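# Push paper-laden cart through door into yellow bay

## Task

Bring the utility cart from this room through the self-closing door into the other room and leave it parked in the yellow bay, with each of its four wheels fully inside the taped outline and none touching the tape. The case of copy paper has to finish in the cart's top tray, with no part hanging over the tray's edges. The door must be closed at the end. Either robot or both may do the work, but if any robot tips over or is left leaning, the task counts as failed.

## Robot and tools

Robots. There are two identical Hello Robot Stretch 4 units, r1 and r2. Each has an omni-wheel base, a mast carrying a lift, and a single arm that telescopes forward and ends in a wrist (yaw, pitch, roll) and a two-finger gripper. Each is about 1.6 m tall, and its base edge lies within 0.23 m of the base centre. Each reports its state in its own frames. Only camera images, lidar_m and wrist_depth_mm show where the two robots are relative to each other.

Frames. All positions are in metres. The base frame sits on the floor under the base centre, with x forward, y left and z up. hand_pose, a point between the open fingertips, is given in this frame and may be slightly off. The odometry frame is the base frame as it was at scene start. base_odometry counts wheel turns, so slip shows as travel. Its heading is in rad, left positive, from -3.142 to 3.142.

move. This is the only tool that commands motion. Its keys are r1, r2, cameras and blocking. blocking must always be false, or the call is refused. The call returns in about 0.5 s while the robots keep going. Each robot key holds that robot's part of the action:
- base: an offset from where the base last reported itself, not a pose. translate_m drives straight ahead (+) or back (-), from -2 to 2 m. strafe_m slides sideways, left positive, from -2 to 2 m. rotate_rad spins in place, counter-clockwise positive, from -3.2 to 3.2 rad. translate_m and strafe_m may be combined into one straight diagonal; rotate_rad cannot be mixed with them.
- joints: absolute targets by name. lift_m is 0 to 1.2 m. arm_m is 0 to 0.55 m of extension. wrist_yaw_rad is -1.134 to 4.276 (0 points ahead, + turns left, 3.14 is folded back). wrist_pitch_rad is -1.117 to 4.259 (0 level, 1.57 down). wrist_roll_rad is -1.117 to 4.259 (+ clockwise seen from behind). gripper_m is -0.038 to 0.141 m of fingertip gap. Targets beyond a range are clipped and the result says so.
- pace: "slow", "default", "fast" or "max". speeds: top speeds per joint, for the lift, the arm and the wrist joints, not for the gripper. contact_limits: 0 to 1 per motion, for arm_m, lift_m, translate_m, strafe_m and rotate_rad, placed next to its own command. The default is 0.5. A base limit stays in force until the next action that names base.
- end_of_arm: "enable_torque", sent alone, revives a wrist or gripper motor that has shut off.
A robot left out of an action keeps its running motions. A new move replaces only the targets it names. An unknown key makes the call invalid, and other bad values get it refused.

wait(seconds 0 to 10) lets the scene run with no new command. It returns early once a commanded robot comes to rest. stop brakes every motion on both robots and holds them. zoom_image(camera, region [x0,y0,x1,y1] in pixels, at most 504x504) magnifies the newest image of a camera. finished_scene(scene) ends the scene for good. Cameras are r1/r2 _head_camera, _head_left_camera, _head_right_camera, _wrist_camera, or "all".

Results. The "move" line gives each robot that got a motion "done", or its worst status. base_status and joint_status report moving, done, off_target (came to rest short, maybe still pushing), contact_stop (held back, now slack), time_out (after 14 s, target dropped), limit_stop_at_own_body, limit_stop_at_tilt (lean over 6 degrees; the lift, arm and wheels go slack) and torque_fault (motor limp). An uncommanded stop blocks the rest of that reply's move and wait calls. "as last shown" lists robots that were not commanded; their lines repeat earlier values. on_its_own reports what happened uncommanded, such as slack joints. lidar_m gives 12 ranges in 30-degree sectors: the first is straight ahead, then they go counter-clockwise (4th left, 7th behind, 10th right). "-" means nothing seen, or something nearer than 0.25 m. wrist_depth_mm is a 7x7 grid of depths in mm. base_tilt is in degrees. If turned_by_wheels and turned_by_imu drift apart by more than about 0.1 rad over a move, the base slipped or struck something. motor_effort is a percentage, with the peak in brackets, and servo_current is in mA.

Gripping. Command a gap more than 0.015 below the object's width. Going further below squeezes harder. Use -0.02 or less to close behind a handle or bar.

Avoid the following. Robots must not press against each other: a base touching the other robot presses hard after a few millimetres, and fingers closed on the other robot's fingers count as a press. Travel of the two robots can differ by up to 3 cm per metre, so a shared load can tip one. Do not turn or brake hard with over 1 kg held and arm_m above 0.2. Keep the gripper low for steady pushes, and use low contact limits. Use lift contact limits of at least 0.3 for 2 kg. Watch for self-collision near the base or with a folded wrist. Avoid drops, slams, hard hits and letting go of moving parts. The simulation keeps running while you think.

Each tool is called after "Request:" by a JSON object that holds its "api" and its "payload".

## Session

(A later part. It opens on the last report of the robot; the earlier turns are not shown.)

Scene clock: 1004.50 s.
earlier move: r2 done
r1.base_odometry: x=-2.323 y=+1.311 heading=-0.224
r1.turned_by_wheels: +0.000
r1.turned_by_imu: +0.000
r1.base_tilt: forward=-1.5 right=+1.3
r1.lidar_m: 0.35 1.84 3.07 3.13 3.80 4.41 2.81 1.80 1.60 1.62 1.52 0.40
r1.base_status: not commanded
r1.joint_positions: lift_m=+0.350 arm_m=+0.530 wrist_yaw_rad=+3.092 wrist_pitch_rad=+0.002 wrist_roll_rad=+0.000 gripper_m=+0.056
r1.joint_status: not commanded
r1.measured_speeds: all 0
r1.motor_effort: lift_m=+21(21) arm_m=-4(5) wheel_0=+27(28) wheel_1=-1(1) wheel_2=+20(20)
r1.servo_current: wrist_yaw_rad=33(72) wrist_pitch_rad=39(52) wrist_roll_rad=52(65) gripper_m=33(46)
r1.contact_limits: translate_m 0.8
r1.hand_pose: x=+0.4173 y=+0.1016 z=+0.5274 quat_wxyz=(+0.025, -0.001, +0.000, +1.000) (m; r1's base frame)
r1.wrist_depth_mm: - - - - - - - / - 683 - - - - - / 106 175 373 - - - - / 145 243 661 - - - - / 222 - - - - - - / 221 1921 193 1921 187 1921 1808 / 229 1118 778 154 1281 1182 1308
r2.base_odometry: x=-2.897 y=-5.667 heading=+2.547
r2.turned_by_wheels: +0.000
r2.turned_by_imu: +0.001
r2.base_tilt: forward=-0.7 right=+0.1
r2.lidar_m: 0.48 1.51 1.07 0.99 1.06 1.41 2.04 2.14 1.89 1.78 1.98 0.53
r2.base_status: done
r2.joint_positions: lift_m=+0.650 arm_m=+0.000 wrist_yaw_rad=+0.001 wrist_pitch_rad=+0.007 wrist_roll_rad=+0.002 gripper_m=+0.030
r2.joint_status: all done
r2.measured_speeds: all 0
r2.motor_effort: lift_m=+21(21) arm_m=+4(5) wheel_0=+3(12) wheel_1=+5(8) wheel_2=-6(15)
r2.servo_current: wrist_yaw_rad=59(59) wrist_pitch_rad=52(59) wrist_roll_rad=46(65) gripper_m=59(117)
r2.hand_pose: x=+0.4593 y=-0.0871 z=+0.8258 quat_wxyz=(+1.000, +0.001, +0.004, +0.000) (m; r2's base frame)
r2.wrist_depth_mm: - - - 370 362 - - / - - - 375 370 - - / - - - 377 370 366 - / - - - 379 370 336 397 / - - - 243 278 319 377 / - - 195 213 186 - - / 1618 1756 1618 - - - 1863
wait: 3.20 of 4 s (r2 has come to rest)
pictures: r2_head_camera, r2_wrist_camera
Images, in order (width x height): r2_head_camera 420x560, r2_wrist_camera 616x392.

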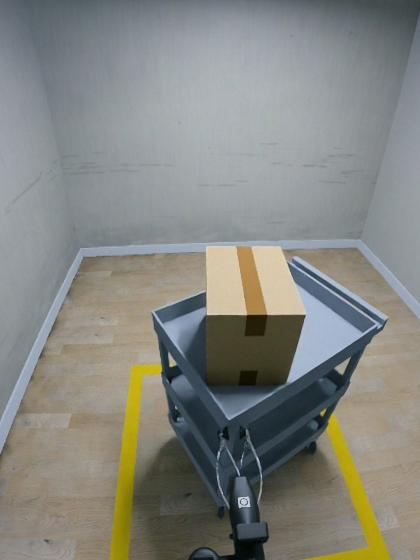

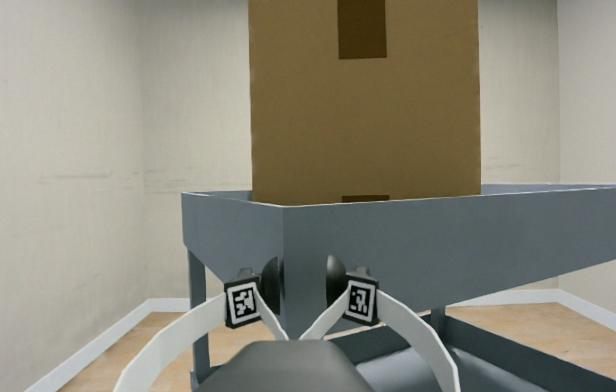

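Request:
{"api": "move", "payload": {"blocking": false, "r2": {"base":{"translate_m":-0.35}}, "cameras": []}}

Request:
{"api": "wait", "payload": {"seconds": 4, "cameras": ["r2_head_camera","r2_head_left_camera"]}}

Request:
{"api": "zoom_image", "payload": {"camera": "r2_head_camera", "region": [70, 280, 400, 520]}}

Scene clock: 1017.23 s.
move: r2 moving
r1: as last shown
r1.base_tilt: forward=-1.6 right=+1.2
r1.lidar_m: 0.36 1.86 3.10 3.14 3.81 4.42 2.86 1.80 1.61 1.61 1.51 0.44
r1.motor_effort: lift_m=+21(21) arm_m=-4(4) wheel_0=+27(28) wheel_1=-1(1) wheel_2=+20(20)
r1.servo_current: wrist_yaw_rad=46(59) wrist_pitch_rad=39(46) wrist_roll_rad=52(65) gripper_m=39(46)
r1.contact_limits: translate_m 0.8
r1.wrist_depth_mm: - - - - - - - / - 683 - - - - - / 105 175 373 - - - - / 145 244 668 - - - - / 223 - - - - - - / 220 1983 193 1921 187 1863 1808 / 230 1160 778 153 1281 1182 1308
r2.base_odometry: x=-2.872 y=-5.685 heading=+2.547
r2.turned_by_wheels: +0.000
r2.turned_by_imu: +0.000
r2.base_tilt: forward=-0.7 right=+0.1
r2.lidar_m: 0.48 1.50 1.05 1.01 1.07 1.42 1.98 2.07 1.89 1.80 1.97 0.55
r2.base_status: translate_m moving
r2.joint_positions: lift_m=+0.650 arm_m=+0.000 wrist_yaw_rad=+0.001 wrist_pitch_rad=+0.007 wrist_roll_rad=+0.002 gripper_m=+0.030
r2.joint_status: not commanded
r2.measured_speeds: translate_m=-0.121 strafe_m=+0.001 rotate_rad=+0.000 lift_m=+0.000 arm_m=+0.000 wrist_yaw_rad=+0.000 wrist_pitch_rad=+0.000 wrist_roll_rad=+0.000
r2.motor_effort: lift_m=+21(21) arm_m=+4(5) wheel_0=-9(9) wheel_1=-8(9) wheel_2=+12(12)
r2.servo_current: wrist_yaw_rad=39(52) wrist_pitch_rad=52(52) wrist_roll_rad=39(46) gripper_m=52(59)
r2.hand_pose: x=+0.4593 y=-0.0871 z=+0.8258 quat_wxyz=(+1.000, +0.001, +0.004, +0.000) (m; r2's base frame)
r2.wrist_depth_mm: - - - 402 392 - - / - - - 402 397 - - / - - - 404 399 - - / - - - 404 397 366 430 / - - - 271 307 359 430 / - - 196 210 184 - - / 1576 1708 1863 - - - 1863
pictures: none
No camera images: "cameras" was empty.

Scene clock: 1019.40 s.
earlier move: r2 done
r1.base_odometry: x=-2.323 y=+1.311 heading=-0.224
r1.turned_by_wheels: +0.000
r1.turned_by_imu: +0.000
r1.base_tilt: forward=-1.6 right=+1.2
r1.lidar_m: 0.34 1.85 3.10 3.13 3.83 4.41 2.87 1.82 1.60 1.61 1.51 0.41
r1.base_status: not commanded
r1.joint_positions: lift_m=+0.350 arm_m=+0.530 wrist_yaw_rad=+3.092 wrist_pitch_rad=+0.002 wrist_roll_rad=+0.000 gripper_m=+0.056
r1.joint_status: not commanded
r1.measured_speeds: all 0
r1.motor_effort: lift_m=+21(21) arm_m=-4(4) wheel_0=+27(28) wheel_1=-1(2) wheel_2=+20(20)
r1.servo_current: wrist_yaw_rad=39(65) wrist_pitch_rad=46(52) wrist_roll_rad=33(72) gripper_m=46(46)
r1.contact_limits: translate_m 0.8
r1.hand_pose: x=+0.4173 y=+0.1016 z=+0.5274 quat_wxyz=(+0.025, -0.001, +0.000, +1.000) (m; r1's base frame)
r1.wrist_depth_mm: - - - - - - - / - 691 - - - - - / 106 175 373 - - - - / 145 244 668 - - - - / 222 - - - - - - / 221 1863 194 1921 187 1863 1808 / 229 1160 778 153 1281 1205 1308
r2.base_odometry: x=-2.608 y=-5.864 heading=+2.546
r2.turned_by_wheels: +0.000
r2.turned_by_imu: +0.000
r2.base_tilt: forward=-0.7 right=+0.1
r2.lidar_m: 0.83 1.48 1.06 1.00 1.03 1.40 1.68 1.76 1.90 1.80 2.15 0.97
r2.base_status: done
r2.joint_positions: lift_m=+0.650 arm_m=+0.000 wrist_yaw_rad=+0.001 wrist_pitch_rad=+0.007 wrist_roll_rad=+0.002 gripper_m=+0.030
r2.joint_status: not commanded
r2.measured_speeds: all 0
r2.motor_effort: lift_m=+20(21) arm_m=+5(5) wheel_0=-2(11) wheel_1=-4(9) wheel_2=+2(13)
r2.servo_current: wrist_yaw_rad=59(59) wrist_pitch_rad=52(52) wrist_roll_rad=46(65) gripper_m=52(65)
r2.hand_pose: x=+0.4593 y=-0.0871 z=+0.8258 quat_wxyz=(+1.000, +0.001, +0.004, +0.000) (m; r2's base frame)
r2.wrist_depth_mm: - - - - - - - / - - - 723 - - - / - - - 723 715 - - / - - - 715 715 - - / - - - - - - - / - - 195 196 185 - - / 1618 1756 1756 - - - 1661
wait: 2.17 of 4 s (r2 has come to rest)
pictures: r2_head_camera, r2_head_left_camera
Images, in order (width x height): r2_head_camera 420x560, r2_head_left_camera 420x672.

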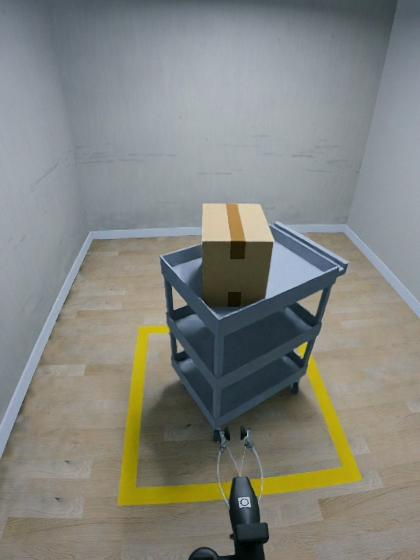

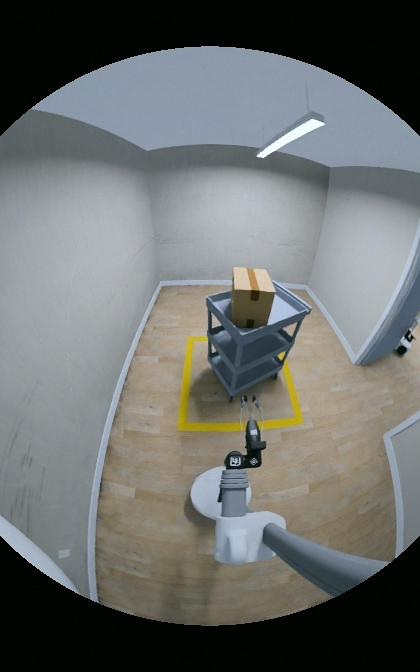

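Scaled by 1.527 from the camera's 420x560 image, which has a finer 1200x1600 frame.

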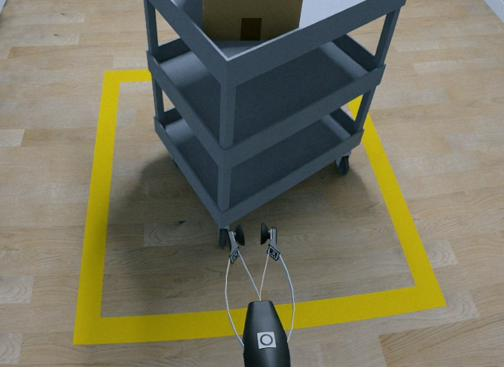

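Request:
{"api": "move", "payload": {"blocking": false, "r2": {"base":{"strafe_m":-1.4},"joints":{"gripper_m":-0.02,"lift_m":0.687}}, "cameras": []}}

Request:
{"api": "wait", "payload": {"seconds": 8, "cameras": ["r2_head_camera","r2_head_left_camera"]}}

Request:
{"api": "zoom_image", "payload": {"camera": "r2_head_left_camera", "region": [60, 260, 300, 440]}}

Scene clock: 1044.43 s.
move: r2 moving
r1: as last shown
r1.base_tilt: forward=-1.5 right=+1.2
r1.lidar_m: 0.36 1.84 3.10 3.12 3.78 4.40 2.87 1.79 1.60 1.64 1.53 0.41
r1.motor_effort: lift_m=+21(21) arm_m=-4(4) wheel_0=+28(28) wheel_1=-1(1) wheel_2=+20(20)
r1.servo_current: wrist_yaw_rad=26(59) wrist_pitch_rad=39(46) wrist_roll_rad=59(59) gripper_m=39(46)
r1.contact_limits: translate_m 0.8
r1.wrist_depth_mm: - - - - - - - / - 691 - - - - - / 105 175 375 - - - - / 145 244 676 - - - - / 220 - - - - - - / 221 1983 194 1983 188 1863 1863 / 229 1118 768 154 1336 1205 1281
r2.base_odometry: x=-2.587 y=-5.834 heading=+2.546
r2.turned_by_wheels: +0.000
r2.turned_by_imu: +0.000
r2.base_tilt: forward=-0.7 right=+0.1
r2.lidar_m: 0.82 1.54 1.10 1.02 1.06 1.43 1.69 1.76 1.86 1.75 2.11 1.00
r2.base_status: strafe_m moving
r2.joint_positions: lift_m=+0.681 arm_m=+0.000 wrist_yaw_rad=+0.001 wrist_pitch_rad=+0.007 wrist_roll_rad=+0.002 gripper_m=+0.010
r2.joint_status: lift_m moving; gripper_m moving
r2.measured_speeds: translate_m=+0.000 strafe_m=-0.140 rotate_rad=-0.002 lift_m=+0.065 arm_m=+0.000 wrist_yaw_rad=+0.000 wrist_pitch_rad=+0.000 wrist_roll_rad=+0.000
r2.motor_effort: lift_m=+22(23) arm_m=+4(4) wheel_0=+12(13) wheel_1=-10(11) wheel_2=-1(2)
r2.servo_current: wrist_yaw_rad=46(59) wrist_pitch_rad=46(52) wrist_roll_rad=59(59) gripper_m=150(156)
r2.hand_pose: x=+0.4593 y=-0.0871 z=+0.8568 quat_wxyz=(+1.000, +0.001, +0.004, +0.000) (m; r2's base frame)
r2.wrist_depth_mm: - - - - - - - / - - - - - - - / - - - 723 - - - / - - - 723 1205 - - / - - - 591 - - - / - - 191 195 182 - - / 1576 1708 1576 - - - 1756
pictures: none
No camera images: "cameras" was empty.

Scene clock: 1049.93 s.
earlier move: r2 done
r1.base_odometry: x=-2.323 y=+1.311 heading=-0.224
r1.turned_by_wheels: +0.000
r1.turned_by_imu: +0.000
r1.base_tilt: forward=-1.6 right=+1.2
r1.lidar_m: 0.36 1.84 3.10 3.13 3.80 4.39 2.84 1.80 1.61 1.61 1.48 0.42
r1.base_status: not commanded
r1.joint_positions: lift_m=+0.350 arm_m=+0.530 wrist_yaw_rad=+3.092 wrist_pitch_rad=+0.002 wrist_roll_rad=+0.000 gripper_m=+0.056
r1.joint_status: not commanded
r1.measured_speeds: all 0
r1.motor_effort: lift_m=+21(21) arm_m=-4(4) wheel_0=+27(28) wheel_1=-1(1) wheel_2=+20(20)
r1.servo_current: wrist_yaw_rad=65(72) wrist_pitch_rad=39(52) wrist_roll_rad=52(65) gripper_m=39(52)
r1.contact_limits: translate_m 0.8
r1.hand_pose: x=+0.4173 y=+0.1016 z=+0.5274 quat_wxyz=(+0.025, -0.001, +0.000, +1.000) (m; r1's base frame)
r1.wrist_depth_mm: - - - - - - - / - 683 - - - - - / 106 176 373 - - - - / 145 243 661 - - - - / 223 - - - - - - / 221 1921 194 1983 188 1863 1863 / 229 1138 768 153 1281 1160 1281
r2.base_odometry: x=-1.823 y=-4.704 heading=+2.547
r2.turned_by_wheels: +0.000
r2.turned_by_imu: +0.001
r2.base_tilt: forward=-0.7 right=+0.1
r2.lidar_m: 1.47 1.34 1.41 2.40 2.48 1.72 1.66 0.61 0.43 0.41 0.41 1.28
r2.base_status: done
r2.joint_positions: lift_m=+0.687 arm_m=+0.000 wrist_yaw_rad=+0.001 wrist_pitch_rad=+0.007 wrist_roll_rad=+0.002 gripper_m=-0.019
r2.joint_status: all done
r2.measured_speeds: all 0
r2.motor_effort: lift_m=+21(23) arm_m=+4(5) wheel_0=+3(16) wheel_1=-1(12) wheel_2=+0(2)
r2.servo_current: wrist_yaw_rad=52(59) wrist_pitch_rad=52(59) wrist_roll_rad=52(59) gripper_m=98(156)
r2.hand_pose: x=+0.4593 y=-0.0871 z=+0.8628 quat_wxyz=(+1.000, +0.001, +0.004, +0.000) (m; r2's base frame)
r2.wrist_depth_mm: - - - - 960 - - / - - - - 976 - - / - - - - 991 - - / - - - - 991 - - / - - - - 1008 - - / - - 186 202 180 - - / 1983 1808 - - - - -
wait: 5.50 of 8 s (r2 has come to rest)
pictures: r2_head_camera, r2_head_left_camera
Images, in order (width x height): r2_head_camera 420x560, r2_head_left_camera 420x672.

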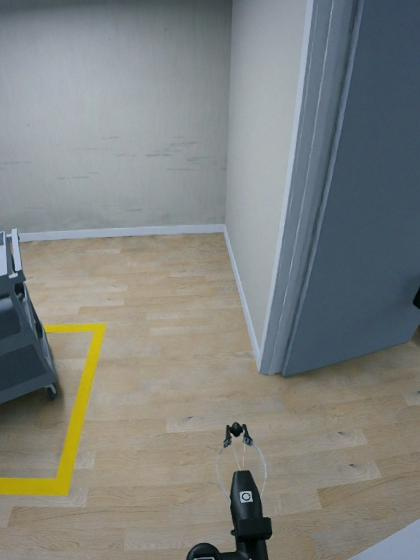

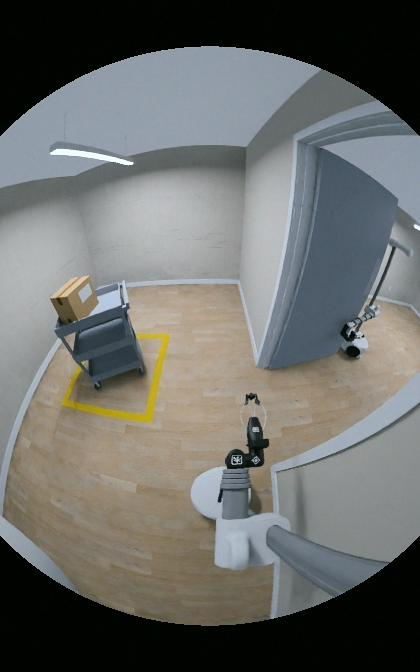

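Scaled by 2.100 from the camera's 420x672 image, which has a finer 600x960 frame.

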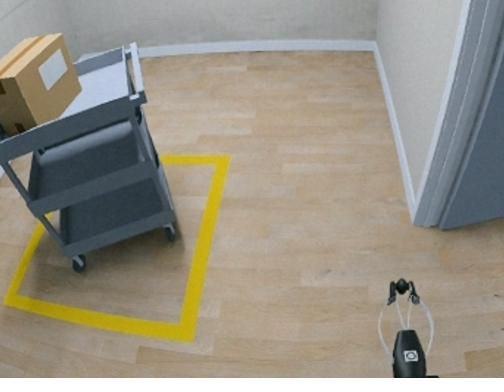

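Request:
{"api": "move", "payload": {"blocking": false, "r2": {"base":{"rotate_rad":1.57},"pace":"default"}, "cameras": ["r2_head_camera"]}}

Request:
{"api": "wait", "payload": {"seconds": 4, "cameras": ["r2_head_camera","r2_head_right_camera"]}}

Scene clock: 1075.40 s.
move: r2 moving
r1: as last shown
r1.lidar_m: 0.34 1.84 3.11 3.13 3.84 4.40 2.83 1.82 1.62 1.62 1.52 0.43
r1.servo_current: wrist_yaw_rad=46(65) wrist_pitch_rad=46(52) wrist_roll_rad=52(65) gripper_m=39(46)
r1.contact_limits: translate_m 0.8
r1.wrist_depth_mm: - - - - - - - / - 683 - - - - - / 105 175 373 - - - - / 145 244 661 - - - - / 223 - - - - - - / 220 1983 193 1921 187 1863 1808 / 229 1138 778 153 1281 1182 1308
r2.base_odometry: x=-1.823 y=-4.704 heading=+2.798
r2.turned_by_wheels: +0.251
r2.turned_by_imu: +0.245
r2.base_tilt: forward=-0.7 right=+0.1
r2.lidar_m: 3.08 1.34 2.40 2.40 1.98 1.66 0.94 0.50 0.41 0.40 1.45 1.27
r2.base_status: rotate_rad moving
r2.joint_positions: lift_m=+0.687 arm_m=+0.000 wrist_yaw_rad=+0.001 wrist_pitch_rad=+0.007 wrist_roll_rad=+0.002 gripper_m=-0.019
r2.joint_status: not commanded
r2.measured_speeds: translate_m=-0.001 strafe_m=+0.000 rotate_rad=+0.972 lift_m=+0.000 arm_m=+0.000 wrist_yaw_rad=+0.000 wrist_pitch_rad=+0.000 wrist_roll_rad=+0.000
r2.motor_effort: lift_m=+20(21) arm_m=+4(5) wheel_0=-10(10) wheel_1=-9(10) wheel_2=-12(12)
r2.servo_current: wrist_yaw_rad=46(52) wrist_pitch_rad=46(52) wrist_roll_rad=52(59) gripper_m=91(98)
r2.hand_pose: x=+0.4593 y=-0.0871 z=+0.8628 quat_wxyz=(+1.000, +0.001, +0.004, +0.000) (m; r2's base frame)
r2.wrist_depth_mm: - - - - - - 842 / - - - - - - 854 / - - - - - - 854 / 1229 - - - - - 866 / - - - - - - 866 / - - 187 201 181 - 878 / - 1042 1808 - - - 878
pictures: r2_head_camera
Images, in order (width x height): r2_head_camera 420x560.

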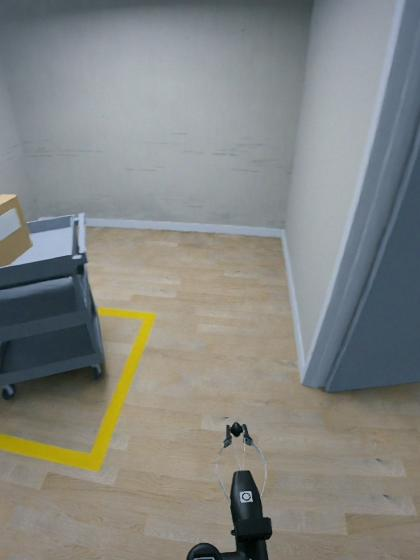

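Scene clock: 1076.97 s.
earlier move: r2 done
r1.base_odometry: x=-2.323 y=+1.311 heading=-0.224
r1.turned_by_wheels: +0.000
r1.turned_by_imu: +0.000
r1.base_tilt: forward=-1.6 right=+1.2
r1.lidar_m: 0.34 1.86 3.11 3.13 3.79 4.38 2.85 1.80 1.60 1.60 1.49 0.40
r1.base_status: not commanded
r1.joint_positions: lift_m=+0.350 arm_m=+0.530 wrist_yaw_rad=+3.092 wrist_pitch_rad=+0.002 wrist_roll_rad=+0.000 gripper_m=+0.056
r1.joint_status: not commanded
r1.measured_speeds: all 0
r1.motor_effort: lift_m=+21(21) arm_m=-4(4) wheel_0=+27(28) wheel_1=-1(1) wheel_2=+20(20)
r1.servo_current: wrist_yaw_rad=52(72) wrist_pitch_rad=39(52) wrist_roll_rad=39(65) gripper_m=33(52)
r1.contact_limits: translate_m 0.8
r1.hand_pose: x=+0.4173 y=+0.1016 z=+0.5274 quat_wxyz=(+0.025, -0.001, +0.000, +1.000) (m; r1's base frame)
r1.wrist_depth_mm: - - - - - - - / - 683 - - - - - / 105 175 370 - - - - / 145 244 661 - - - - / 222 - - - - - - / 221 1921 194 1921 187 1863 1863 / 229 1138 778 153 1255 1182 1308
r2.base_odometry: x=-1.823 y=-4.704 heading=-2.167
r2.turned_by_wheels: +1.318
r2.turned_by_imu: +1.283
r2.base_tilt: forward=-0.6 right=+0.1
r2.lidar_m: 2.38 2.46 1.75 1.64 0.57 0.43 0.40 0.43 1.28 1.41 1.36 1.38
r2.base_status: done
r2.joint_positions: lift_m=+0.687 arm_m=+0.000 wrist_yaw_rad=+0.001 wrist_pitch_rad=+0.007 wrist_roll_rad=+0.002 gripper_m=-0.019
r2.joint_status: not commanded
r2.measured_speeds: all 0
r2.motor_effort: lift_m=+20(21) arm_m=+4(5) wheel_0=-2(11) wheel_1=-2(10) wheel_2=-6(12)
r2.servo_current: wrist_yaw_rad=39(65) wrist_pitch_rad=52(52) wrist_roll_rad=46(65) gripper_m=91(104)
r2.hand_pose: x=+0.4593 y=-0.0871 z=+0.8628 quat_wxyz=(+1.000, +0.001, +0.004, +0.000) (m; r2's base frame)
r2.wrist_depth_mm: - - - - - - - / - - - - - - - / - - - - - - - / - - - - - - - / - - - - - - - / - - 187 202 180 - - / 1921 1756 - - - 1661 1756
wait: 1.57 of 4 s (r2 has come to rest)
pictures: r2_head_camera, r2_head_right_camera
Images, in order (width x height): r2_head_camera 420x560, r2_head_right_camera 420x672.

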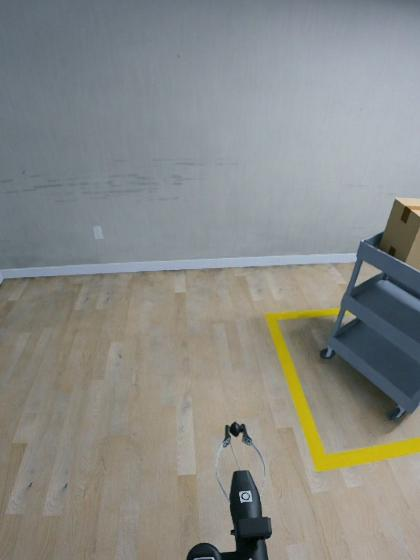

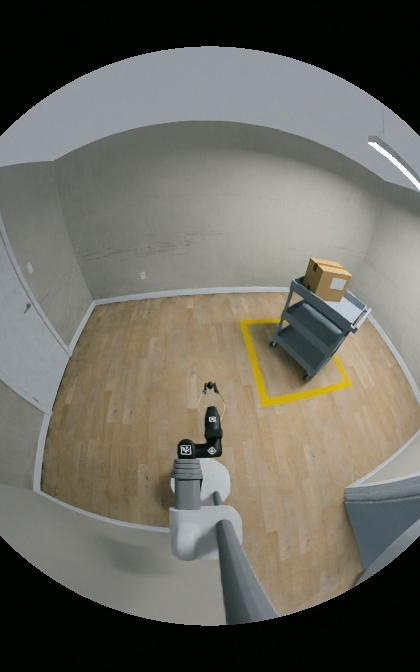

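Request:
{"api": "zoom_image", "payload": {"camera": "r2_head_right_camera", "region": [230, 250, 380, 420]}}

Request:
{"api": "move", "payload": {"blocking": false, "r2": {"joints":{"wrist_yaw_rad":2.5},"base":{"strafe_m":-1.0}}, "cameras": []}}

Request:
{"api": "wait", "payload": {"seconds": 6, "cameras": ["r2_head_camera","r2_head_right_camera","r2_head_left_camera"]}}

Scaled by 2.965 from the camera's 420x672 image, which has a finer 600x960 frame.

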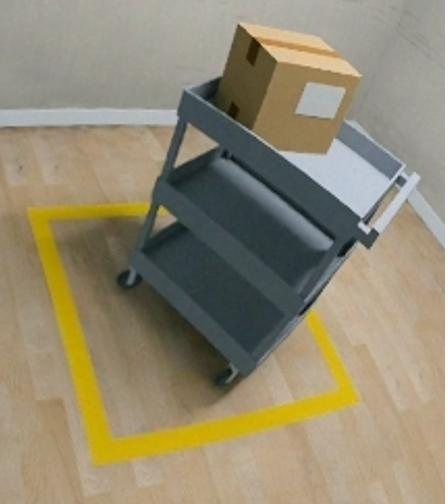

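Scene clock: 1085.10 s.
move: r2 moving
r1: as last shown
r1.lidar_m: 0.36 1.84 3.09 3.12 3.79 4.40 2.87 1.81 1.58 1.63 1.51 0.40
r1.motor_effort: lift_m=+21(21) arm_m=-4(4) wheel_0=+28(28) wheel_1=-1(1) wheel_2=+20(20)
r1.servo_current: wrist_yaw_rad=65(65) wrist_pitch_rad=46(46) wrist_roll_rad=46(59) gripper_m=39(46)
r1.contact_limits: translate_m 0.8
r1.wrist_depth_mm: - - - - - - - / - 676 - - - - - / 106 175 373 - - - - / 145 243 668 - - - - / 222 - - - - - - / 221 1983 193 1983 187 1863 1808 / 229 1138 759 153 1255 1160 1336
r2.base_odometry: x=-1.852 y=-4.684 heading=-2.168
r2.turned_by_wheels: +0.000
r2.turned_by_imu: +0.001
r2.base_tilt: forward=-0.6 right=+0.1
r2.lidar_m: 2.37 2.44 1.76 1.70 0.62 0.43 0.38 0.39 1.22 1.44 1.34 1.34
r2.base_status: strafe_m moving
r2.joint_positions: lift_m=+0.687 arm_m=+0.000 wrist_yaw_rad=+0.564 wrist_pitch_rad=+0.007 wrist_roll_rad=+0.002 gripper_m=-0.019
r2.joint_status: wrist_yaw_rad moving
r2.measured_speeds: translate_m=-0.001 strafe_m=-0.140 rotate_rad=+0.004 lift_m=+0.000 arm_m=+0.000 wrist_yaw_rad=+1.745 wrist_pitch_rad=+0.000 wrist_roll_rad=+0.000
r2.motor_effort: lift_m=+21(21) arm_m=+4(4) wheel_0=+9(12) wheel_1=-11(12) wheel_2=-1(4)
r2.servo_current: wrist_yaw_rad=104(156) wrist_pitch_rad=52(52) wrist_roll_rad=46(59) gripper_m=98(98)
r2.hand_pose: x=+0.4613 y=+0.0804 z=+0.8628 quat_wxyz=(+0.960, +0.000, +0.004, +0.279) (m; r2's base frame)
r2.wrist_depth_mm: - - - - - - - / 1708 - - - - - - / 1708 - - - - - - / 1661 - - - - - - / - - - - - - - / - - 187 202 180 - - / - 1708 - - - 1708 1661
pictures: none
No camera images: "cameras" was empty.

Scene clock: 1089.27 s.
earlier move: r2 done
r1.base_odometry: x=-2.323 y=+1.311 heading=-0.224
r1.turned_by_wheels: +0.000
r1.turned_by_imu: +0.000
r1.base_tilt: forward=-1.5 right=+1.2
r1.lidar_m: 0.35 1.86 3.10 3.13 3.79 4.41 2.85 1.81 1.61 1.63 1.49 0.40
r1.base_status: not commanded
r1.joint_positions: lift_m=+0.350 arm_m=+0.530 wrist_yaw_rad=+3.092 wrist_pitch_rad=+0.002 wrist_roll_rad=+0.000 gripper_m=+0.056
r1.joint_status: not commanded
r1.measured_speeds: all 0
r1.motor_effort: lift_m=+21(21) arm_m=-4(4) wheel_0=+27(28) wheel_1=-1(2) wheel_2=+20(20)
r1.servo_current: wrist_yaw_rad=59(65) wrist_pitch_rad=46(52) wrist_roll_rad=65(72) gripper_m=33(46)
r1.contact_limits: translate_m 0.8
r1.hand_pose: x=+0.4173 y=+0.1016 z=+0.5274 quat_wxyz=(+0.025, -0.001, +0.000, +1.000) (m; r1's base frame)
r1.wrist_depth_mm: - - - - - - - / - 691 - - - - - / 106 176 373 - - - - / 145 243 661 - - - - / 222 - - - - - - / 220 1983 193 1921 187 1863 1863 / 229 1138 788 154 1281 1182 1281
r2.base_odometry: x=-2.650 y=-4.143 heading=-2.167
r2.turned_by_wheels: +0.000
r2.turned_by_imu: +0.000
r2.base_tilt: forward=-0.7 right=+0.1
r2.lidar_m: 0.77 2.50 2.77 1.81 0.88 3.66 1.21 0.42 0.52 1.22 2.13 0.85
r2.base_status: done
r2.joint_positions: lift_m=+0.687 arm_m=+0.000 wrist_yaw_rad=+2.497 wrist_pitch_rad=+0.007 wrist_roll_rad=+0.002 gripper_m=-0.019
r2.joint_status: all done
r2.measured_speeds: all 0
r2.motor_effort: lift_m=+21(21) arm_m=+5(5) wheel_0=+2(15) wheel_1=-2(13) wheel_2=+0(4)
r2.servo_current: wrist_yaw_rad=39(156) wrist_pitch_rad=46(59) wrist_roll_rad=46(59) gripper_m=98(98)
r2.hand_pose: x=-0.0071 y=+0.2431 z=+0.8628 quat_wxyz=(+0.317, -0.003, +0.002, +0.949) (m; r2's base frame)
r2.wrist_depth_mm: - - - - 878 - - / - - - - 878 - - / - - - - 878 - - / - - - - 878 - - / - - - - 917 - - / - - 187 202 170 - - / 1921 1808 - - - - -
wait: 4.17 of 6 s (r2 has come to rest)
pictures: r2_head_camera, r2_head_left_camera, r2_head_right_camera
Images, in order (width x height): r2_head_camera 420x560, r2_head_left_camera 420x672, r2_head_right_camera 420x672.

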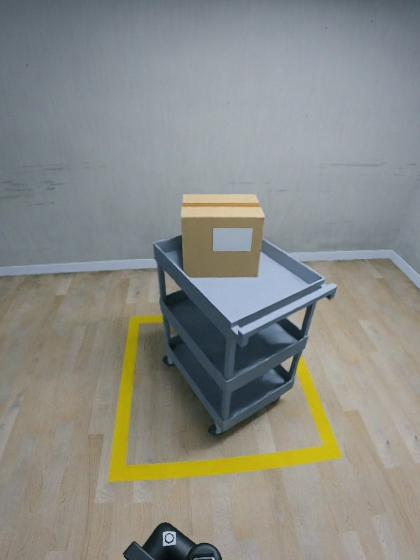

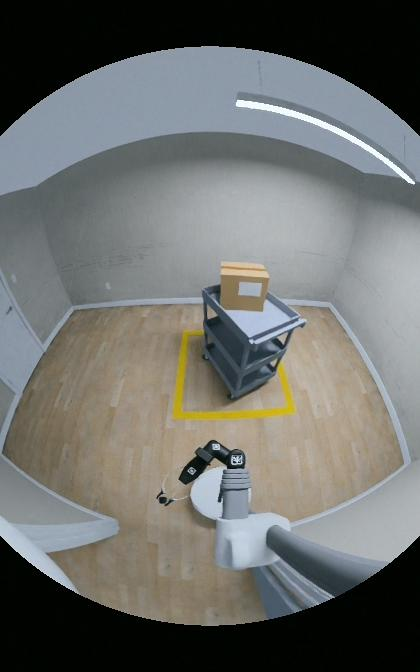

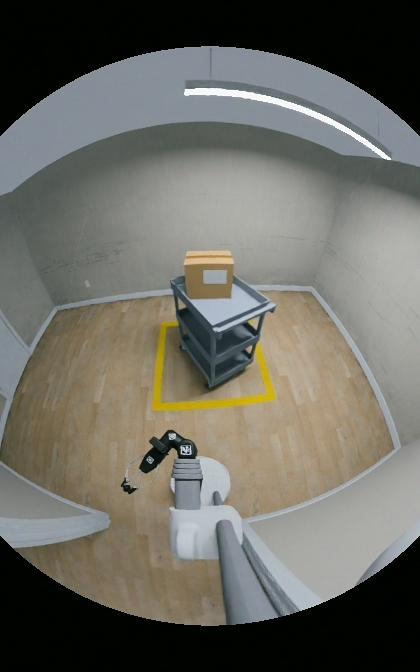

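Request:
{"api": "zoom_image", "payload": {"camera": "r2_head_camera", "region": [100, 280, 360, 490]}}

Scaled by 1.938 from the camera's 420x560 image, which has a finer 1200x1600 frame.

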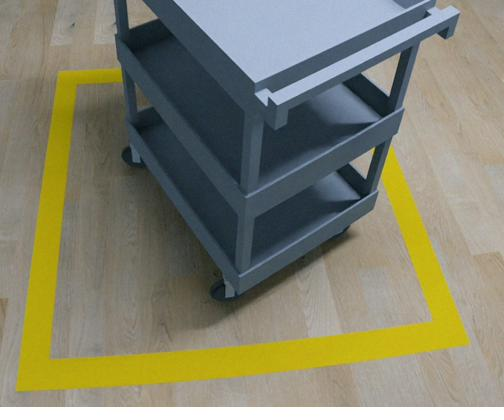

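Request:
{"api": "zoom_image", "payload": {"camera": "r2_head_camera", "region": [140, 180, 350, 350]}}

Request:
{"api": "zoom_image", "payload": {"camera": "r2_head_left_camera", "region": [190, 250, 310, 350]}}

Request:
{"api": "move", "payload": {"blocking": false, "cameras": ["r1_head_camera","r1_head_left_camera","r1_head_right_camera"]}}

Scaled by 2.400 from the camera's 420x560 image, which has a finer 1200x1600 frame.

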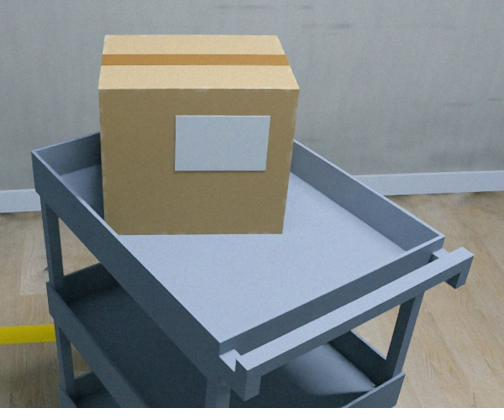

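Scaled by 4.200 from the camera's 420x672 image, which has a finer 600x960 frame.

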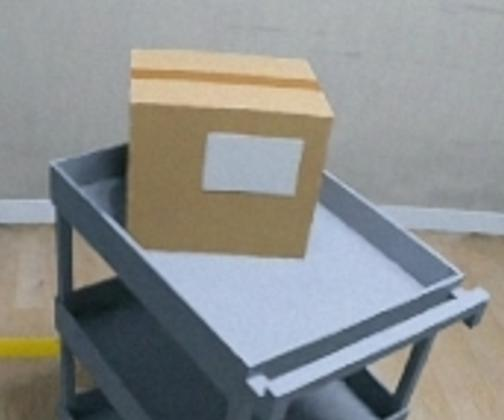

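Scene clock: 1115.87 s.
r1.base_odometry: x=-2.323 y=+1.311 heading=-0.224
r1.turned_by_wheels: +0.000
r1.turned_by_imu: +0.000
r1.base_tilt: forward=-1.5 right=+1.2
r1.lidar_m: 0.36 1.85 3.09 3.12 3.81 4.41 2.83 1.79 1.62 1.60 1.50 0.41
r1.base_status: not commanded
r1.joint_positions: lift_m=+0.350 arm_m=+0.530 wrist_yaw_rad=+3.092 wrist_pitch_rad=+0.002 wrist_roll_rad=+0.000 gripper_m=+0.056
r1.joint_status: not commanded
r1.measured_speeds: all 0
r1.motor_effort: lift_m=+21(21) arm_m=-4(4) wheel_0=+27(28) wheel_1=-1(2) wheel_2=+20(20)
r1.servo_current: wrist_yaw_rad=46(65) wrist_pitch_rad=39(52) wrist_roll_rad=26(72) gripper_m=39(46)
r1.contact_limits: translate_m 0.8
r1.hand_pose: x=+0.4173 y=+0.1016 z=+0.5274 quat_wxyz=(+0.025, -0.001, +0.000, +1.000) (m; r1's base frame)
r1.wrist_depth_mm: - - - - - - - / - 683 - - - - - / 106 176 373 - - - - / 145 242 668 - - - - / 222 - - - - - - / 221 1921 193 1921 188 1808 1808 / 229 1160 778 153 1281 1205 1308
r2.base_odometry: x=-2.650 y=-4.143 heading=-2.167
r2.turned_by_wheels: +0.000
r2.turned_by_imu: +0.000
r2.base_tilt: forward=-0.6 right=+0.1
r2.lidar_m: 0.75 2.52 2.81 1.77 0.88 3.65 1.20 0.41 0.50 1.24 2.13 0.82
r2.base_status: done
r2.joint_positions: lift_m=+0.687 arm_m=+0.000 wrist_yaw_rad=+2.497 wrist_pitch_rad=+0.007 wrist_roll_rad=+0.002 gripper_m=-0.019
r2.joint_status: all done
r2.measured_speeds: all 0
r2.motor_effort: lift_m=+21(21) arm_m=+4(5) wheel_0=+2(15) wheel_1=-2(13) wheel_2=+0(4)
r2.servo_current: wrist_yaw_rad=39(156) wrist_pitch_rad=52(59) wrist_roll_rad=46(59) gripper_m=85(98)
r2.hand_pose: x=-0.0071 y=+0.2431 z=+0.8628 quat_wxyz=(+0.317, -0.003, +0.002, +0.949) (m; r2's base frame)
r2.wrist_depth_mm: - - - - 878 - - / - - - - 878 - - / - - - - 878 - - / - - - - 854 - - / - - - - 904 - - / - - 187 202 169 - - / 1863 1808 - - - - -
pictures: r1_head_camera, r1_head_left_camera, r1_head_right_camera
Images, in order (width x height): r1_head_camera 420x560, r1_head_left_camera 420x672, r1_head_right_camera 420x672.

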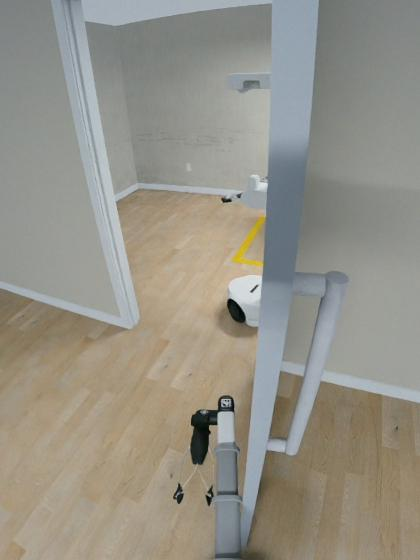

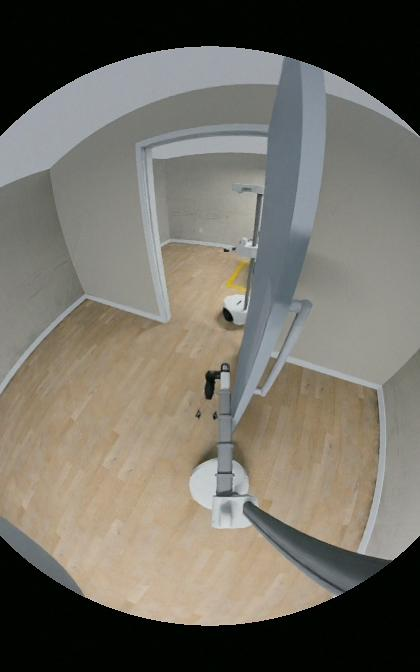

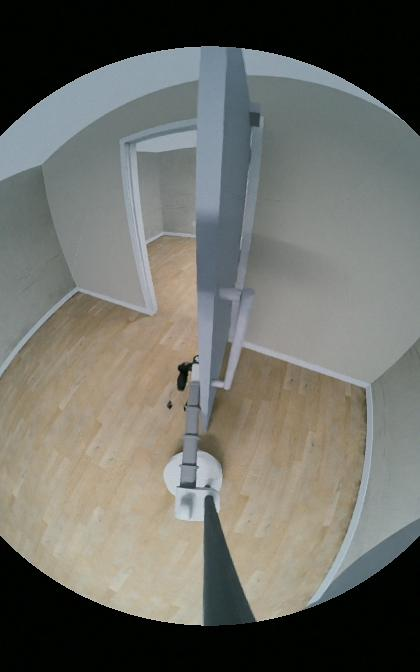

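Request:
{"api": "move", "payload": {"blocking": false, "r1": {"base":{"strafe_m":0.7,"translate_m":-0.12},"pace":"slow","contact_limits":{"translate_m":0.8}}, "cameras": []}}

Request:
{"api": "wait", "payload": {"seconds": 4, "cameras": ["r1_head_left_camera"]}}

Request:
{"api": "wait", "payload": {"seconds": 6, "cameras": ["r1_head_left_camera","r1_head_camera"]}}

Scene clock: 1126.57 s.
move: r1 moving
r1.base_odometry: x=-2.322 y=+1.324 heading=-0.223
r1.turned_by_wheels: +0.001
r1.turned_by_imu: +0.000
r1.base_tilt: forward=-1.6 right=+1.3
r1.lidar_m: 0.37 1.85 3.09 3.11 3.81 4.40 2.87 1.81 1.62 1.63 1.50 0.43
r1.base_status: translate_m moving; strafe_m moving
r1.joint_positions: lift_m=+0.350 arm_m=+0.530 wrist_yaw_rad=+3.092 wrist_pitch_rad=+0.002 wrist_roll_rad=+0.000 gripper_m=+0.056
r1.joint_status: not commanded
r1.measured_speeds: translate_m=-0.009 strafe_m=+0.051 rotate_rad=-0.003 lift_m=+0.000 arm_m=+0.000 wrist_yaw_rad=+0.000 wrist_pitch_rad=+0.000 wrist_roll_rad=+0.000
r1.motor_effort: lift_m=+21(21) arm_m=-4(4) wheel_0=-3(24) wheel_1=+4(7) wheel_2=+7(18)
r1.servo_current: wrist_yaw_rad=46(59) wrist_pitch_rad=52(52) wrist_roll_rad=39(59) gripper_m=46(46)
r1.contact_limits: translate_m 0.8
r1.hand_pose: x=+0.4173 y=+0.1016 z=+0.5274 quat_wxyz=(+0.025, -0.001, +0.000, +1.000) (m; r1's base frame)
r1.wrist_depth_mm: - - - - - - - / - 676 - - - - - / 106 175 317 - - - - / 145 242 544 - - - - / 222 - - - - - - / 221 1921 194 1983 187 1808 1863 / 219 1205 759 153 1281 1182 1308
r2: as last shown
r2.base_tilt: forward=-0.7 right=+0.1
r2.lidar_m: 0.74 2.52 2.82 1.74 0.88 3.60 1.20 0.43 0.48 1.26 2.16 0.82
r2.motor_effort: lift_m=+20(21) arm_m=+4(4) wheel_0=+3(3) wheel_1=-2(3) wheel_2=+0(0)
r2.servo_current: wrist_yaw_rad=39(65) wrist_pitch_rad=46(59) wrist_roll_rad=46(52) gripper_m=91(98)
r2.wrist_depth_mm: - - - - 866 - - / - - - - 878 - - / - - - - 878 - - / - - - - 866 - - / - - - - 904 - - / - - 187 202 169 - - / 1983 1756 - - - - -
pictures: none
No camera images: "cameras" was empty.

Scene clock: 1130.57 s.
earlier move: r1 moving
r1.base_odometry: x=-2.302 y=+1.714 heading=-0.222
r1.turned_by_wheels: +0.001
r1.turned_by_imu: +0.005
r1.base_tilt: forward=-1.6 right=+1.3
r1.lidar_m: 0.61 1.94 2.77 2.78 3.42 4.21 3.48 2.17 1.98 1.98 1.75 0.91
r1.base_status: translate_m moving; strafe_m moving
r1.joint_positions: lift_m=+0.350 arm_m=+0.530 wrist_yaw_rad=+3.092 wrist_pitch_rad=+0.002 wrist_roll_rad=+0.000 gripper_m=+0.056
r1.joint_status: not commanded
r1.measured_speeds: translate_m=-0.016 strafe_m=+0.099 rotate_rad=-0.002 lift_m=+0.000 arm_m=+0.000 wrist_yaw_rad=+0.000 wrist_pitch_rad=+0.000 wrist_roll_rad=+0.000
r1.motor_effort: lift_m=+21(21) arm_m=-4(4) wheel_0=+3(24) wheel_1=+6(9) wheel_2=+9(18)
r1.servo_current: wrist_yaw_rad=65(65) wrist_pitch_rad=39(52) wrist_roll_rad=46(72) gripper_m=52(52)
r1.contact_limits: translate_m 0.8
r1.hand_pose: x=+0.4172 y=+0.1016 z=+0.5274 quat_wxyz=(+0.025, -0.001, +0.000, +1.000) (m; r1's base frame)
r1.wrist_depth_mm: - - - - - - - / - 683 - - - - - / 131 186 397 - - - - / 153 243 707 - - - - / - - - - - - - / 1863 1921 194 1983 187 1863 1808 / 1397 1229 759 153 1281 1182 1336
r2.base_odometry: x=-2.650 y=-4.143 heading=-2.167
r2.turned_by_wheels: +0.000
r2.turned_by_imu: +0.001
r2.base_tilt: forward=-0.7 right=+0.1
r2.lidar_m: 0.74 2.51 2.81 1.77 0.86 3.64 0.70 0.42 0.50 1.24 2.14 0.84
r2.base_status: not commanded
r2.joint_positions: lift_m=+0.687 arm_m=+0.000 wrist_yaw_rad=+2.497 wrist_pitch_rad=+0.007 wrist_roll_rad=+0.002 gripper_m=-0.019
r2.joint_status: not commanded
r2.measured_speeds: all 0
r2.motor_effort: lift_m=+21(21) arm_m=+4(5) wheel_0=+2(3) wheel_1=-2(3) wheel_2=+0(1)
r2.servo_current: wrist_yaw_rad=52(65) wrist_pitch_rad=52(59) wrist_roll_rad=39(65) gripper_m=85(98)
r2.hand_pose: x=-0.0071 y=+0.2431 z=+0.8628 quat_wxyz=(+0.317, -0.003, +0.002, +0.949) (m; r2's base frame)
r2.wrist_depth_mm: - - - - 866 - - / - - - - 891 - - / - - - - 866 - - / - - - - 866 - - / - - - - 917 - - / - - 187 201 169 - - / 1983 1808 - - - - -
wait: 4.00 s; no rest
pictures: r1_head_left_camera
Images, in order (width x height): r1_head_left_camera 420x672.

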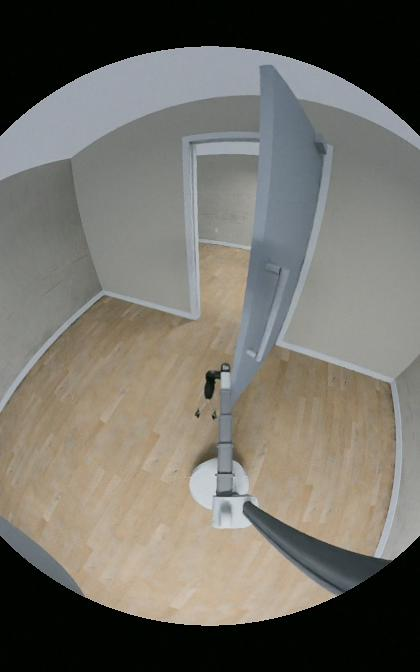

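Scene clock: 1134.40 s.
earlier move: r1 done
r1.base_odometry: x=-2.285 y=+2.021 heading=-0.224
r1.turned_by_wheels: -0.001
r1.turned_by_imu: +0.000
r1.base_tilt: forward=-1.6 right=+1.3
r1.lidar_m: 1.53 2.11 2.48 2.52 3.08 4.06 3.84 2.46 2.23 2.23 1.88 1.62
r1.base_status: done
r1.joint_positions: lift_m=+0.350 arm_m=+0.530 wrist_yaw_rad=+3.092 wrist_pitch_rad=+0.002 wrist_roll_rad=+0.000 gripper_m=+0.056
r1.joint_status: not commanded
r1.measured_speeds: all 0
r1.motor_effort: lift_m=+21(21) arm_m=-4(4) wheel_0=-4(24) wheel_1=+2(9) wheel_2=+2(18)
r1.servo_current: wrist_yaw_rad=46(65) wrist_pitch_rad=46(59) wrist_roll_rad=39(72) gripper_m=46(52)
r1.contact_limits: translate_m 0.8
r1.hand_pose: x=+0.4172 y=+0.1016 z=+0.5274 quat_wxyz=(+0.025, -0.001, +0.000, +1.000) (m; r1's base frame)
r1.wrist_depth_mm: - - - - - - - / - 243 - - - - - / 104 167 253 - - - - / - 245 661 - - - - / - - - - - - - / 1983 1863 193 1921 187 1863 1863 / 1397 1229 778 153 1308 1182 1308
r2.base_odometry: x=-2.650 y=-4.143 heading=-2.167
r2.turned_by_wheels: +0.000
r2.turned_by_imu: +0.001
r2.base_tilt: forward=-0.7 right=+0.1
r2.lidar_m: 0.77 2.50 2.79 1.78 0.88 0.54 0.47 0.44 0.52 1.26 2.15 0.84
r2.base_status: not commanded
r2.joint_positions: lift_m=+0.687 arm_m=+0.000 wrist_yaw_rad=+2.497 wrist_pitch_rad=+0.007 wrist_roll_rad=+0.002 gripper_m=-0.019
r2.joint_status: not commanded
r2.measured_speeds: all 0
r2.motor_effort: lift_m=+20(21) arm_m=+5(5) wheel_0=+2(3) wheel_1=-2(3) wheel_2=+0(1)
r2.servo_current: wrist_yaw_rad=52(65) wrist_pitch_rad=46(59) wrist_roll_rad=46(65) gripper_m=91(98)
r2.hand_pose: x=-0.0071 y=+0.2431 z=+0.8628 quat_wxyz=(+0.317, -0.003, +0.002, +0.949) (m; r2's base frame)
r2.wrist_depth_mm: - - - - 866 - - / - - - - 891 - - / - - - - 878 - - / - - - - 878 - - / - - - 1042 904 - - / - - 181 202 169 - - / - - - - - - -
wait: 3.83 of 6 s (r1 has come to rest)
pictures: r1_head_camera, r1_head_left_camera
Images, in order (width x height): r1_head_camera 420x560, r1_head_left_camera 420x672.

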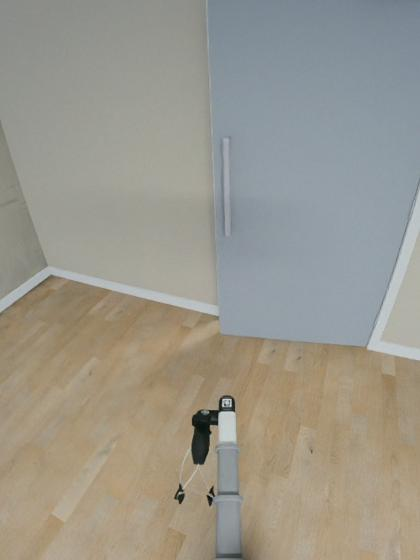

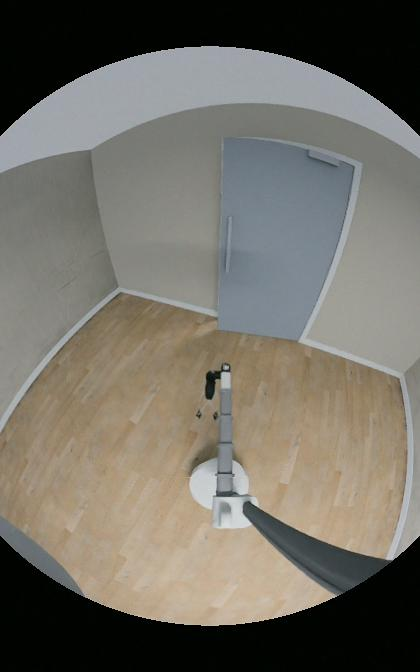

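Request:
{"api": "wait", "payload": {"seconds": 1, "cameras": ["r1_head_camera","r2_head_camera","r2_head_left_camera","r2_head_right_camera"]}}

Request:
{"api": "zoom_image", "payload": {"camera": "r1_head_camera", "region": [160, 200, 410, 370]}}

Scene clock: 1139.07 s.
r1.base_odometry: x=-2.285 y=+2.021 heading=-0.224
r1.turned_by_wheels: +0.000
r1.turned_by_imu: +0.000
r1.base_tilt: forward=-1.6 right=+1.3
r1.lidar_m: 1.72 2.14 2.48 2.53 3.10 4.05 3.83 2.46 2.22 2.26 1.90 1.70
r1.base_status: done
r1.joint_positions: lift_m=+0.350 arm_m=+0.530 wrist_yaw_rad=+3.092 wrist_pitch_rad=+0.002 wrist_roll_rad=+0.000 gripper_m=+0.056
r1.joint_status: not commanded
r1.measured_speeds: all 0
r1.motor_effort: lift_m=+21(21) arm_m=-4(4) wheel_0=-3(24) wheel_1=+2(9) wheel_2=+2(18)
r1.servo_current: wrist_yaw_rad=59(65) wrist_pitch_rad=39(59) wrist_roll_rad=59(72) gripper_m=33(52)
r1.contact_limits: translate_m 0.8
r1.hand_pose: x=+0.4172 y=+0.1016 z=+0.5274 quat_wxyz=(+0.025, -0.001, +0.000, +1.000) (m; r1's base frame)
r1.wrist_depth_mm: - - - - - - - / - 243 - - - - - / 104 167 252 - - - - / - 244 668 - - - - / - - - - - - - / 1863 1983 194 1983 187 1921 1808 / 1366 1205 768 153 1281 1182 1336
r2.base_odometry: x=-2.650 y=-4.143 heading=-2.167
r2.turned_by_wheels: +0.000
r2.turned_by_imu: +0.001
r2.base_tilt: forward=-0.7 right=+0.0
r2.lidar_m: 0.77 2.51 2.79 1.82 0.67 0.47 0.43 0.42 0.52 1.23 2.15 0.82
r2.base_status: not commanded
r2.joint_positions: lift_m=+0.687 arm_m=+0.000 wrist_yaw_rad=+2.497 wrist_pitch_rad=+0.007 wrist_roll_rad=+0.002 gripper_m=-0.019
r2.joint_status: not commanded
r2.measured_speeds: all 0
r2.motor_effort: lift_m=+20(21) arm_m=+4(5) wheel_0=+3(3) wheel_1=-2(3) wheel_2=+0(1)
r2.servo_current: wrist_yaw_rad=46(65) wrist_pitch_rad=46(59) wrist_roll_rad=39(65) gripper_m=91(98)
r2.hand_pose: x=-0.0071 y=+0.2431 z=+0.8628 quat_wxyz=(+0.317, -0.003, +0.002, +0.949) (m; r2's base frame)
r2.wrist_depth_mm: - - - 854 878 - - / - - - 866 891 - - / - - - 878 904 - - / - - - - 891 - - / - - - - 878 - - / - - 181 200 169 - - / - - - - - - -
wait: 1.00 s; at rest from the start
pictures: r1_head_camera, r2_head_camera, r2_head_left_camera, r2_head_right_camera
Images, in order (width x height): r1_head_camera 420x560, r2_head_camera 420x560, r2_head_left_camera 420x672, r2_head_right_camera 420x672.

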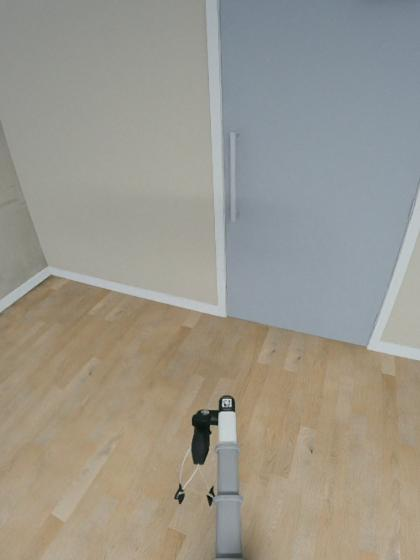

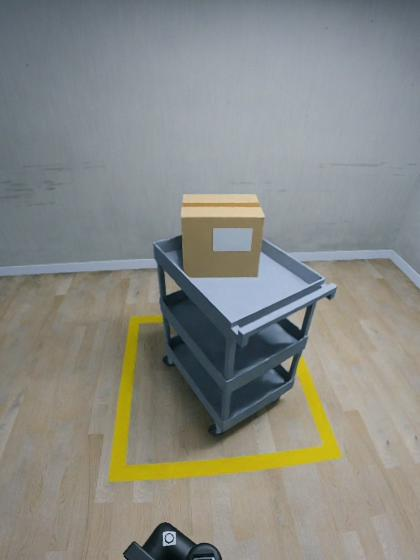

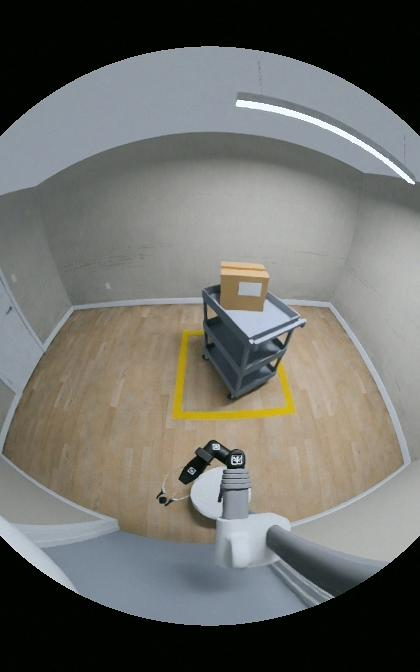

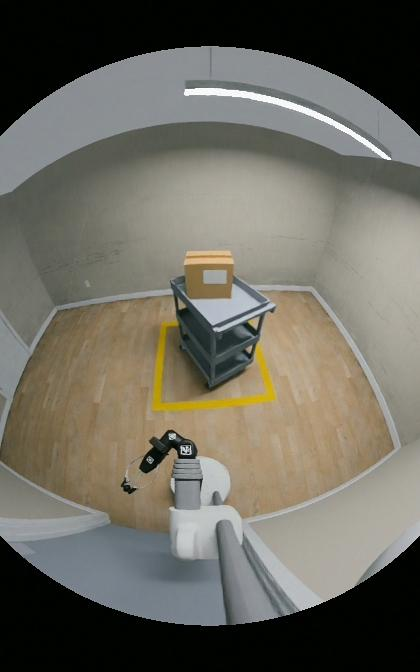

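Scaled by 2.016 from the camera's 420x560 image, which has a finer 600x800 frame.

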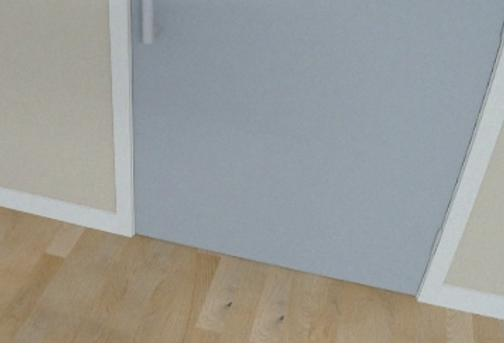

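Request:
{"api": "finished_scene", "payload": {"scene": 1}}

The scene is finished: the task was done.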